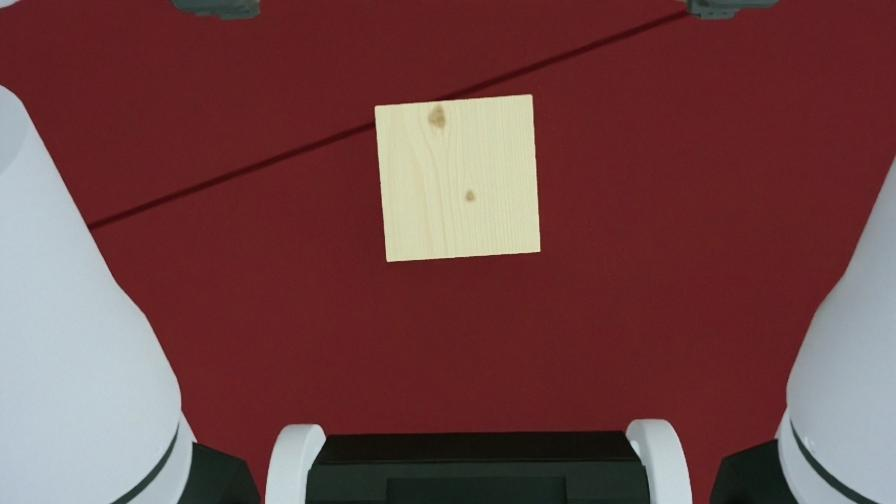

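Emit:
move --target '{"side":"left","x":0.61,"y":0.104,"z":0.67,"quat_wxyz":[0.990,-0.0496,-0.130,0.0065]}' --cameras '[]'

Emit:
move --target '{"side":"right","x":0.61,"y":-0.104,"z":0.67,"quat_wxyz":[0.990,0.0496,-0.130,-0.0065]}' --cameras '[]'

Emit:
move --target '{"side":"left","x":0.64,"y":0.104,"z":0.61,"quat_wxyz":[0.990,-0.0496,-0.130,0.0065]}' --cameras '[]'

Emit:
move --target '{"side":"right","x":0.64,"y":-0.104,"z":0.61,"quat_wxyz":[0.990,0.0496,-0.130,-0.0065]}' --cameras '[]'

Emit:
move --target '{"side":"left","x":0.65,"y":0.105,"z":0.55,"quat_wxyz":[0.990,-0.0496,-0.130,0.0065]}' --cameras '[]'

Emit:
move --target '{"side":"right","x":0.65,"y":-0.105,"z":0.55,"quat_wxyz":[0.990,0.0496,-0.130,-0.0065]}' --cameras '[]'

Emit:
move --target '{"side":"left","x":0.65,"y":0.105,"z":0.49,"quat_wxyz":[0.990,-0.0496,-0.130,0.0065]}' --cameras '[]'

Emit:
move --target '{"side":"right","x":0.65,"y":-0.105,"z":0.49,"quat_wxyz":[0.990,0.0496,-0.130,-0.0065]}' --cameras '["head_camera"]'

Scene clock: 430.13 s.
Joint torques (N m): left_arm=[-10.18 -1.91 -0.38 -8.92 0.27 -0.68 0.15] | right_arm=[-9.66 3.17 0.38 -8.29 0.02 -0.73 -0.14]
External joint torques (N m): left_arm=[0.78 -0.43 1.35 0.19 0.15 -0.05 0.17] | right_arm=[0.18 1.56 -1.33 -0.7 -0.06 0.03 -0.16]
Motor temperatures (°C): left_arm=[31 28 31 36 34 32 37] | right_arm=[34 30 31 31 35 37 34]
Wrist force (N): left_arm=[-1.8 2.0 -7.8] | right_arm=[-2.6 4.3 -3.0]
Wrist torque (N m): left_arm=[-0.37 -0.04 0.12] | right_arm=[-0.56 -0.12 -0.10]
Wrist force, peak (N): left_arm=[-1.5 3.5 -8.0] | right_arm=[-2.4 4.9 -3.8]
move: done
base_odometry: x=+0.104 y=+1.335 heading=-0.316
lidar_m: 1.33 0.80 1.57 2.52 2.69 1.39 1.14 1.14 1.28 2.02 1.53 1.12
base_status: not commanded
joint_positions: torso_squat_rad=+0.400 torso_shift_rad=+0.270 torso_pitch_rad=+1.050 torso_yaw_rad=-0.001 left_shoulder_pitch_rad=-1.102 left_shoulder_roll_rad=+0.021 left_shoulder_yaw_rad=+0.093 left_elbow_rad=-1.953 left_forearm_roll_rad=-0.117 left_wrist_pitch_rad=+1.685 left_hand_roll_rad=+0.182 left_gripper_m=+0.099 right_shoulder_pitch_rad=-1.124 right_shoulder_roll_rad=+0.000 right_shoulder_yaw_rad=-0.042 right_elbow_rad=-2.272 right_forearm_roll_rad=+0.169 right_wrist_pitch_rad=+1.919 right_hand_roll_rad=-0.172 right_gripper_m=+0.099 head_pan_rad=+0.000 head_tilt_rad=+0.650
joint_status: all done
wheel_motors_off: 0
motor_effort: left_wheel=-4(5) right_wheel=+3(6)
chest: x=+0.2124 y=+0.0001 z=+1.0559 quat_wxyz=(+0.865, +0.000, +0.501, -0.001) (m; base frame)
left_hand: x=+0.6098 y=+0.1040 z=+0.6702 quat_wxyz=(+0.990, -0.050, -0.130, +0.006) (m; base frame)
left_hand_status: reached (checked arc, planned for 0.7 s): 0 mm and 0.0 deg off.
right_hand: x=+0.6001 y=-0.1039 z=+0.7594 quat_wxyz=(+0.982, +0.057, -0.182, -0.008) (m; base frame)
pictures: none
No camera images: "cameras" was empty.

Scene clock: 431.27 s.
Joint torques (N m): left_arm=[-10.06 -2.26 -0.59 -8.68 0.2 -0.68 0.18] | right_arm=[-10.29 0.99 -0.29 -9.44 -0.14 -0.33 -0.26]
External joint torques (N m): left_arm=[0.9 -0.78 1.14 0.43 0.07 -0.05 0.2] | right_arm=[0.11 -0.24 -1.93 -0.84 -0.26 0.23 -0.27]
Motor temperatures (°C): left_arm=[31 28 31 36 34 32 37] | right_arm=[34 30 31 31 35 37 34]
Wrist force (N): left_arm=[-0.8 1.7 -7.4] | right_arm=[-1.7 4.9 -3.2]
Wrist torque (N m): left_arm=[-0.28 0.11 0.12] | right_arm=[-0.58 0.01 -0.09]
Wrist force, peak (N): left_arm=[-1.5 2.2 -8.4] | right_arm=[-1.9 5.2 -4.1]
move: done
base_odometry: x=+0.104 y=+1.335 heading=-0.316
lidar_m: 1.34 0.82 1.57 2.52 2.69 1.38 1.16 1.15 1.28 2.02 1.54 1.12
base_status: not commanded
joint_positions: torso_squat_rad=+0.400 torso_shift_rad=+0.270 torso_pitch_rad=+1.050 torso_yaw_rad=-0.001 left_shoulder_pitch_rad=-1.102 left_shoulder_roll_rad=+0.021 left_shoulder_yaw_rad=+0.093 left_elbow_rad=-1.953 left_forearm_roll_rad=-0.117 left_wrist_pitch_rad=+1.685 left_hand_roll_rad=+0.182 left_gripper_m=+0.099 right_shoulder_pitch_rad=-1.102 right_shoulder_roll_rad=-0.021 right_shoulder_yaw_rad=-0.091 right_elbow_rad=-1.951 right_forearm_roll_rad=+0.115 right_wrist_pitch_rad=+1.683 right_hand_roll_rad=-0.183 right_gripper_m=+0.099 head_pan_rad=+0.000 head_tilt_rad=+0.650
joint_status: all done
wheel_motors_off: 0
motor_effort: left_wheel=-6(6) right_wheel=+6(7)
chest: x=+0.2124 y=+0.0001 z=+1.0558 quat_wxyz=(+0.865, +0.000, +0.501, -0.001) (m; base frame)
left_hand: x=+0.6098 y=+0.1040 z=+0.6702 quat_wxyz=(+0.990, -0.050, -0.130, +0.006) (m; base frame)
right_hand: x=+0.6097 y=-0.1039 z=+0.6702 quat_wxyz=(+0.990, +0.050, -0.130, -0.006) (m; base frame)
right_hand_status: reached (checked arc, planned for 0.7 s): 0 mm and 0.0 deg off.
pictures: none
No camera images: "cameras" was empty.

Scene clock: 432.23 s.
Joint torques (N m): left_arm=[-11.9 -0.92 -0.05 -8.9 0.21 -0.59 0.2] | right_arm=[-10.61 0.84 0.3 -9.42 -0.04 -0.46 -0.18]
External joint torques (N m): left_arm=[0.58 -0.29 1.36 0.52 0.1 0.05 0.22] | right_arm=[-0.22 -0.39 -1.34 -0.83 -0.16 0.1 -0.19]
Motor temperatures (°C): left_arm=[31 28 31 36 34 32 37] | right_arm=[34 30 31 31 35 37 34]
Wrist force (N): left_arm=[-1.1 1.2 -7.3] | right_arm=[-1.4 4.6 -2.9]
Wrist torque (N m): left_arm=[-0.22 0.07 0.15] | right_arm=[-0.55 0.04 -0.10]
Wrist force, peak (N): left_arm=[-1.5 2.4 -8.7] | right_arm=[-1.8 4.5 -3.7]
move: done
base_odometry: x=+0.104 y=+1.335 heading=-0.316
lidar_m: 1.33 0.80 1.57 2.51 2.70 1.39 1.15 1.14 1.28 2.02 1.54 1.12
base_status: not commanded
joint_positions: torso_squat_rad=+0.400 torso_shift_rad=+0.270 torso_pitch_rad=+1.050 torso_yaw_rad=-0.001 left_shoulder_pitch_rad=-1.174 left_shoulder_roll_rad=+0.063 left_shoulder_yaw_rad=+0.137 left_elbow_rad=-1.637 left_forearm_roll_rad=-0.079 left_wrist_pitch_rad=+1.442 left_hand_roll_rad=+0.192 left_gripper_m=+0.099 right_shoulder_pitch_rad=-1.102 right_shoulder_roll_rad=-0.021 right_shoulder_yaw_rad=-0.091 right_elbow_rad=-1.951 right_forearm_roll_rad=+0.115 right_wrist_pitch_rad=+1.683 right_hand_roll_rad=-0.183 right_gripper_m=+0.099 head_pan_rad=+0.000 head_tilt_rad=+0.650
joint_status: all done
wheel_motors_off: 0
motor_effort: left_wheel=-5(6) right_wheel=+5(7)
chest: x=+0.2124 y=+0.0001 z=+1.0558 quat_wxyz=(+0.865, +0.000, +0.501, -0.001) (m; base frame)
left_hand: x=+0.6399 y=+0.1040 z=+0.6102 quat_wxyz=(+0.990, -0.050, -0.130, +0.006) (m; base frame)
left_hand_status: reached (checked arc, planned for 0.6 s): 0 mm and 0.0 deg off.
right_hand: x=+0.6097 y=-0.1039 z=+0.6702 quat_wxyz=(+0.990, +0.050, -0.130, -0.006) (m; base frame)
pictures: none
No camera images: "cameras" was empty.

Scene clock: 433.20 s.
Joint torques (N m): left_arm=[-11.6 -1.19 -0.48 -8.85 0.24 -0.6 0.22] | right_arm=[-12.68 -0.03 -0.39 -9.5 0.07 -0.36 -0.23]
External joint torques (N m): left_arm=[0.88 -0.56 0.93 0.57 0.13 0.04 0.24] | right_arm=[-0.8 -0.4 -1.74 -0.62 -0.08 0.2 -0.25]
Motor temperatures (°C): left_arm=[31 28 31 36 34 32 37] | right_arm=[34 30 31 31 35 37 34]
Wrist force (N): left_arm=[-1.0 2.6 -7.5] | right_arm=[-1.5 4.7 -3.3]
Wrist torque (N m): left_arm=[-0.41 0.06 0.11] | right_arm=[-0.55 0.02 -0.12]
Wrist force, peak (N): left_arm=[-1.8 2.1 -8.8] | right_arm=[-2.1 4.9 -4.2]
move: done
base_odometry: x=+0.104 y=+1.335 heading=-0.316
lidar_m: 1.34 0.79 1.56 2.52 2.70 1.40 1.16 1.15 1.29 2.03 1.54 1.11
base_status: not commanded
joint_positions: torso_squat_rad=+0.400 torso_shift_rad=+0.270 torso_pitch_rad=+1.050 torso_yaw_rad=-0.001 left_shoulder_pitch_rad=-1.174 left_shoulder_roll_rad=+0.063 left_shoulder_yaw_rad=+0.137 left_elbow_rad=-1.637 left_forearm_roll_rad=-0.079 left_wrist_pitch_rad=+1.442 left_hand_roll_rad=+0.192 left_gripper_m=+0.099 right_shoulder_pitch_rad=-1.175 right_shoulder_roll_rad=-0.062 right_shoulder_yaw_rad=-0.135 right_elbow_rad=-1.634 right_forearm_roll_rad=+0.077 right_wrist_pitch_rad=+1.440 right_hand_roll_rad=-0.193 right_gripper_m=+0.099 head_pan_rad=+0.000 head_tilt_rad=+0.650
joint_status: all done
wheel_motors_off: 0
motor_effort: left_wheel=-5(5) right_wheel=+5(7)
chest: x=+0.2124 y=+0.0001 z=+1.0558 quat_wxyz=(+0.865, +0.000, +0.501, -0.001) (m; base frame)
left_hand: x=+0.6399 y=+0.1040 z=+0.6102 quat_wxyz=(+0.990, -0.050, -0.130, +0.006) (m; base frame)
right_hand: x=+0.6397 y=-0.1039 z=+0.6100 quat_wxyz=(+0.990, +0.050, -0.130, -0.006) (m; base frame)
right_hand_status: reached (checked arc, planned for 0.7 s): 0 mm and 0.0 deg off.
pictures: none
No camera images: "cameras" was empty.

Scene clock: 434.17 s.
Joint torques (N m): left_arm=[-12.62 -0.66 -0.08 -8.52 0.14 -0.66 0.19] | right_arm=[-12.67 0.35 -0.15 -9.52 -0.13 -0.43 -0.18]
External joint torques (N m): left_arm=[0.57 -0.58 1.02 0.66 0.04 -0.03 0.2] | right_arm=[-0.79 -0.02 -1.5 -0.64 -0.27 0.13 -0.19]
Motor temperatures (°C): left_arm=[31 28 31 36 34 32 37] | right_arm=[34 30 31 31 35 37 34]
Wrist force (N): left_arm=[-1.7 2.0 -8.2] | right_arm=[-2.1 4.5 -3.1]
Wrist torque (N m): left_arm=[-0.35 -0.02 0.14] | right_arm=[-0.54 -0.04 -0.08]
Wrist force, peak (N): left_arm=[-1.7 2.4 -8.8] | right_arm=[-1.9 5.2 -3.3]
move: done
base_odometry: x=+0.104 y=+1.335 heading=-0.316
lidar_m: 1.35 0.80 1.57 2.52 2.71 1.40 1.16 1.14 1.28 2.03 1.55 1.11
base_status: not commanded
joint_positions: torso_squat_rad=+0.400 torso_shift_rad=+0.270 torso_pitch_rad=+1.050 torso_yaw_rad=-0.001 left_shoulder_pitch_rad=-1.229 left_shoulder_roll_rad=+0.095 left_shoulder_yaw_rad=+0.159 left_elbow_rad=-1.335 left_forearm_roll_rad=-0.057 left_wrist_pitch_rad=+1.197 left_hand_roll_rad=+0.199 left_gripper_m=+0.099 right_shoulder_pitch_rad=-1.175 right_shoulder_roll_rad=-0.062 right_shoulder_yaw_rad=-0.135 right_elbow_rad=-1.634 right_forearm_roll_rad=+0.077 right_wrist_pitch_rad=+1.440 right_hand_roll_rad=-0.193 right_gripper_m=+0.099 head_pan_rad=+0.000 head_tilt_rad=+0.650
joint_status: all done
wheel_motors_off: 0
motor_effort: left_wheel=-5(6) right_wheel=+4(6)
chest: x=+0.2124 y=+0.0001 z=+1.0559 quat_wxyz=(+0.865, +0.000, +0.501, -0.001) (m; base frame)
left_hand: x=+0.6498 y=+0.1050 z=+0.5503 quat_wxyz=(+0.990, -0.050, -0.130, +0.006) (m; base frame)
left_hand_status: reached (checked arc, planned for 0.6 s): 0 mm and 0.0 deg off.
right_hand: x=+0.6397 y=-0.1039 z=+0.6101 quat_wxyz=(+0.990, +0.050, -0.130, -0.006) (m; base frame)
pictures: none
No camera images: "cameras" was empty.

Scene clock: 435.13 s.
Joint torques (N m): left_arm=[-12.6 -0.96 0.29 -8.64 0.17 -0.56 0.22] | right_arm=[-13.76 -0.53 -0.71 -9.19 0.02 -0.46 -0.19]
External joint torques (N m): left_arm=[0.59 -0.88 1.39 0.54 0.07 0.07 0.24] | right_arm=[-1.15 -0.35 -1.78 -0.55 -0.13 0.1 -0.21]
Motor temperatures (°C): left_arm=[31 28 31 36 34 32 37] | right_arm=[34 30 31 31 35 37 34]
Wrist force (N): left_arm=[-1.5 1.7 -7.5] | right_arm=[-1.7 4.6 -3.5]
Wrist torque (N m): left_arm=[-0.30 -0.01 0.14] | right_arm=[-0.59 0.03 -0.07]
Wrist force, peak (N): left_arm=[-1.9 2.3 -8.2] | right_arm=[-2.0 5.1 -4.4]
move: done
base_odometry: x=+0.104 y=+1.335 heading=-0.316
lidar_m: 1.34 0.80 1.57 2.51 2.70 1.40 1.15 1.14 1.29 2.03 1.55 1.11
base_status: not commanded
joint_positions: torso_squat_rad=+0.400 torso_shift_rad=+0.270 torso_pitch_rad=+1.050 torso_yaw_rad=-0.001 left_shoulder_pitch_rad=-1.230 left_shoulder_roll_rad=+0.095 left_shoulder_yaw_rad=+0.159 left_elbow_rad=-1.335 left_forearm_roll_rad=-0.057 left_wrist_pitch_rad=+1.197 left_hand_roll_rad=+0.199 left_gripper_m=+0.099 right_shoulder_pitch_rad=-1.231 right_shoulder_roll_rad=-0.094 right_shoulder_yaw_rad=-0.157 right_elbow_rad=-1.331 right_forearm_roll_rad=+0.056 right_wrist_pitch_rad=+1.195 right_hand_roll_rad=-0.200 right_gripper_m=+0.099 head_pan_rad=+0.000 head_tilt_rad=+0.650
joint_status: all done
wheel_motors_off: 0
motor_effort: left_wheel=-4(7) right_wheel=+5(6)
chest: x=+0.2124 y=+0.0001 z=+1.0559 quat_wxyz=(+0.865, +0.000, +0.501, -0.001) (m; base frame)
left_hand: x=+0.6499 y=+0.1050 z=+0.5504 quat_wxyz=(+0.990, -0.050, -0.130, +0.006) (m; base frame)
right_hand: x=+0.6496 y=-0.1049 z=+0.5502 quat_wxyz=(+0.990, +0.050, -0.130, -0.006) (m; base frame)
right_hand_status: reached (checked arc, planned for 0.6 s): 0 mm and 0.0 deg off.
pictures: none
No camera images: "cameras" was empty.

Scene clock: 436.20 s.
Joint torques (N m): left_arm=[-13.29 -0.45 0.45 -7.47 0.16 -0.69 0.22] | right_arm=[-13.42 -0.53 -0.64 -9.26 -0.06 -0.48 -0.16]
External joint torques (N m): left_arm=[0.63 -0.88 1.19 0.8 0.07 -0.05 0.23] | right_arm=[-0.81 -0.35 -1.71 -0.61 -0.22 0.08 -0.17]
Motor temperatures (°C): left_arm=[31 28 31 36 34 32 37] | right_arm=[34 30 31 31 35 37 34]
Wrist force (N): left_arm=[-0.8 2.0 -7.7] | right_arm=[-1.6 4.5 -3.1]
Wrist torque (N m): left_arm=[-0.34 0.13 0.08] | right_arm=[-0.53 0.02 -0.07]
Wrist force, peak (N): left_arm=[-1.5 2.5 -8.4] | right_arm=[-1.5 5.0 -3.6]
move: done
base_odometry: x=+0.104 y=+1.335 heading=-0.316
lidar_m: 1.34 0.80 1.56 2.51 2.70 1.40 1.15 1.15 1.28 2.01 1.55 1.12
base_status: not commanded
joint_positions: torso_squat_rad=+0.400 torso_shift_rad=+0.270 torso_pitch_rad=+1.050 torso_yaw_rad=-0.001 left_shoulder_pitch_rad=-1.325 left_shoulder_roll_rad=+0.130 left_shoulder_yaw_rad=+0.173 left_elbow_rad=-0.956 left_forearm_roll_rad=-0.044 left_wrist_pitch_rad=+0.915 left_hand_roll_rad=+0.215 left_gripper_m=+0.099 right_shoulder_pitch_rad=-1.231 right_shoulder_roll_rad=-0.094 right_shoulder_yaw_rad=-0.157 right_elbow_rad=-1.331 right_forearm_roll_rad=+0.056 right_wrist_pitch_rad=+1.195 right_hand_roll_rad=-0.200 right_gripper_m=+0.099 head_pan_rad=+0.000 head_tilt_rad=+0.650
joint_status: all done
wheel_motors_off: 0
motor_effort: left_wheel=-4(5) right_wheel=+4(5)
chest: x=+0.2124 y=+0.0001 z=+1.0559 quat_wxyz=(+0.865, +0.000, +0.501, -0.001) (m; base frame)
left_hand: x=+0.6500 y=+0.1049 z=+0.4902 quat_wxyz=(+0.990, -0.050, -0.130, +0.006) (m; base frame)
left_hand_status: reached (checked arc, planned for 0.7 s): 0 mm and 0.0 deg off.
right_hand: x=+0.6497 y=-0.1049 z=+0.5502 quat_wxyz=(+0.990, +0.050, -0.130, -0.006) (m; base frame)
pictures: none
No camera images: "cameras" was empty.

Scene clock: 437.23 s.
Joint torques (N m): left_arm=[-12.93 0 0.46 -7.59 0.09 -0.73 0.15] | right_arm=[-13.85 -1 -0.84 -8.04 0.01 -0.42 -0.11]
External joint torques (N m): left_arm=[0.99 -0.44 1.2 0.68 0.01 -0.09 0.16] | right_arm=[-0.45 -0.3 -1.6 -0.29 -0.15 0.14 -0.12]
Motor temperatures (°C): left_arm=[31 28 31 36 34 32 37] | right_arm=[34 30 31 31 35 37 34]
Wrist force (N): left_arm=[-1.4 1.6 -7.7] | right_arm=[-1.9 5.0 -3.1]
Wrist torque (N m): left_arm=[-0.26 0.01 0.17] | right_arm=[-0.61 -0.02 -0.07]
Wrist force, peak (N): left_arm=[-1.4 1.9 -8.6] | right_arm=[-2.7 5.2 -4.0]
move: done
base_odometry: x=+0.104 y=+1.335 heading=-0.316
lidar_m: 1.35 0.81 1.56 2.52 2.68 1.38 1.15 1.14 1.27 2.04 1.54 1.10
base_status: not commanded
joint_positions: torso_squat_rad=+0.400 torso_shift_rad=+0.270 torso_pitch_rad=+1.050 torso_yaw_rad=-0.001 left_shoulder_pitch_rad=-1.325 left_shoulder_roll_rad=+0.130 left_shoulder_yaw_rad=+0.173 left_elbow_rad=-0.956 left_forearm_roll_rad=-0.044 left_wrist_pitch_rad=+0.915 left_hand_roll_rad=+0.215 left_gripper_m=+0.099 right_shoulder_pitch_rad=-1.327 right_shoulder_roll_rad=-0.129 right_shoulder_yaw_rad=-0.171 right_elbow_rad=-0.950 right_forearm_roll_rad=+0.043 right_wrist_pitch_rad=+0.912 right_hand_roll_rad=-0.216 right_gripper_m=+0.099 head_pan_rad=+0.000 head_tilt_rad=+0.650
joint_status: all done
wheel_motors_off: 0
motor_effort: left_wheel=-4(8) right_wheel=+4(7)
chest: x=+0.2124 y=+0.0001 z=+1.0559 quat_wxyz=(+0.865, +0.000, +0.501, -0.001) (m; base frame)
left_hand: x=+0.6501 y=+0.1049 z=+0.4902 quat_wxyz=(+0.990, -0.050, -0.130, +0.006) (m; base frame)
right_hand: x=+0.6498 y=-0.1049 z=+0.4900 quat_wxyz=(+0.990, +0.050, -0.130, -0.006) (m; base frame)
right_hand_status: reached (checked arc, planned for 0.7 s): 0 mm and 0.0 deg off.
pictures: head_camera
camera_calibration:
head_camera: T_world_to_cam=[[-0.0279758, -0.9995, -0.0147323, 0.0269679], [-0.997039, 0.0268447, 0.072062, 0.365446], [-0.0716304, 0.0167047, -0.997291, 1.10686], [0, 0, 0, 1]] pos_world=[0.444403, -0.00134568, 1.07793]

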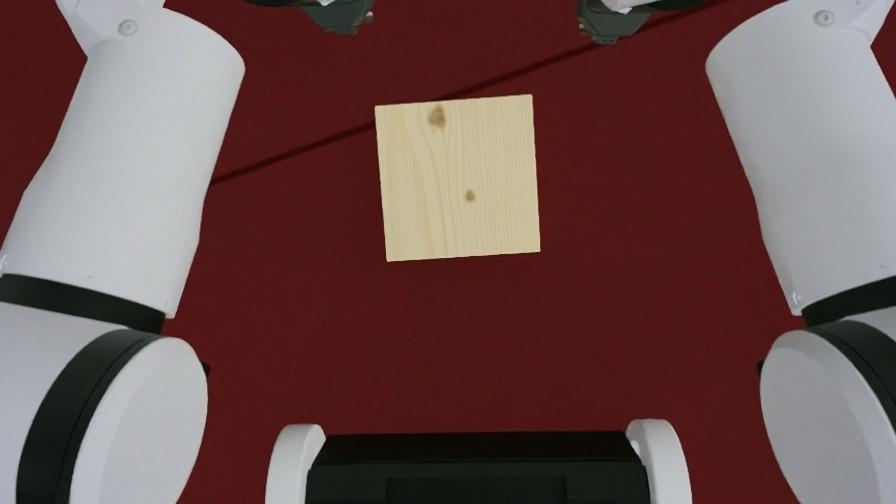

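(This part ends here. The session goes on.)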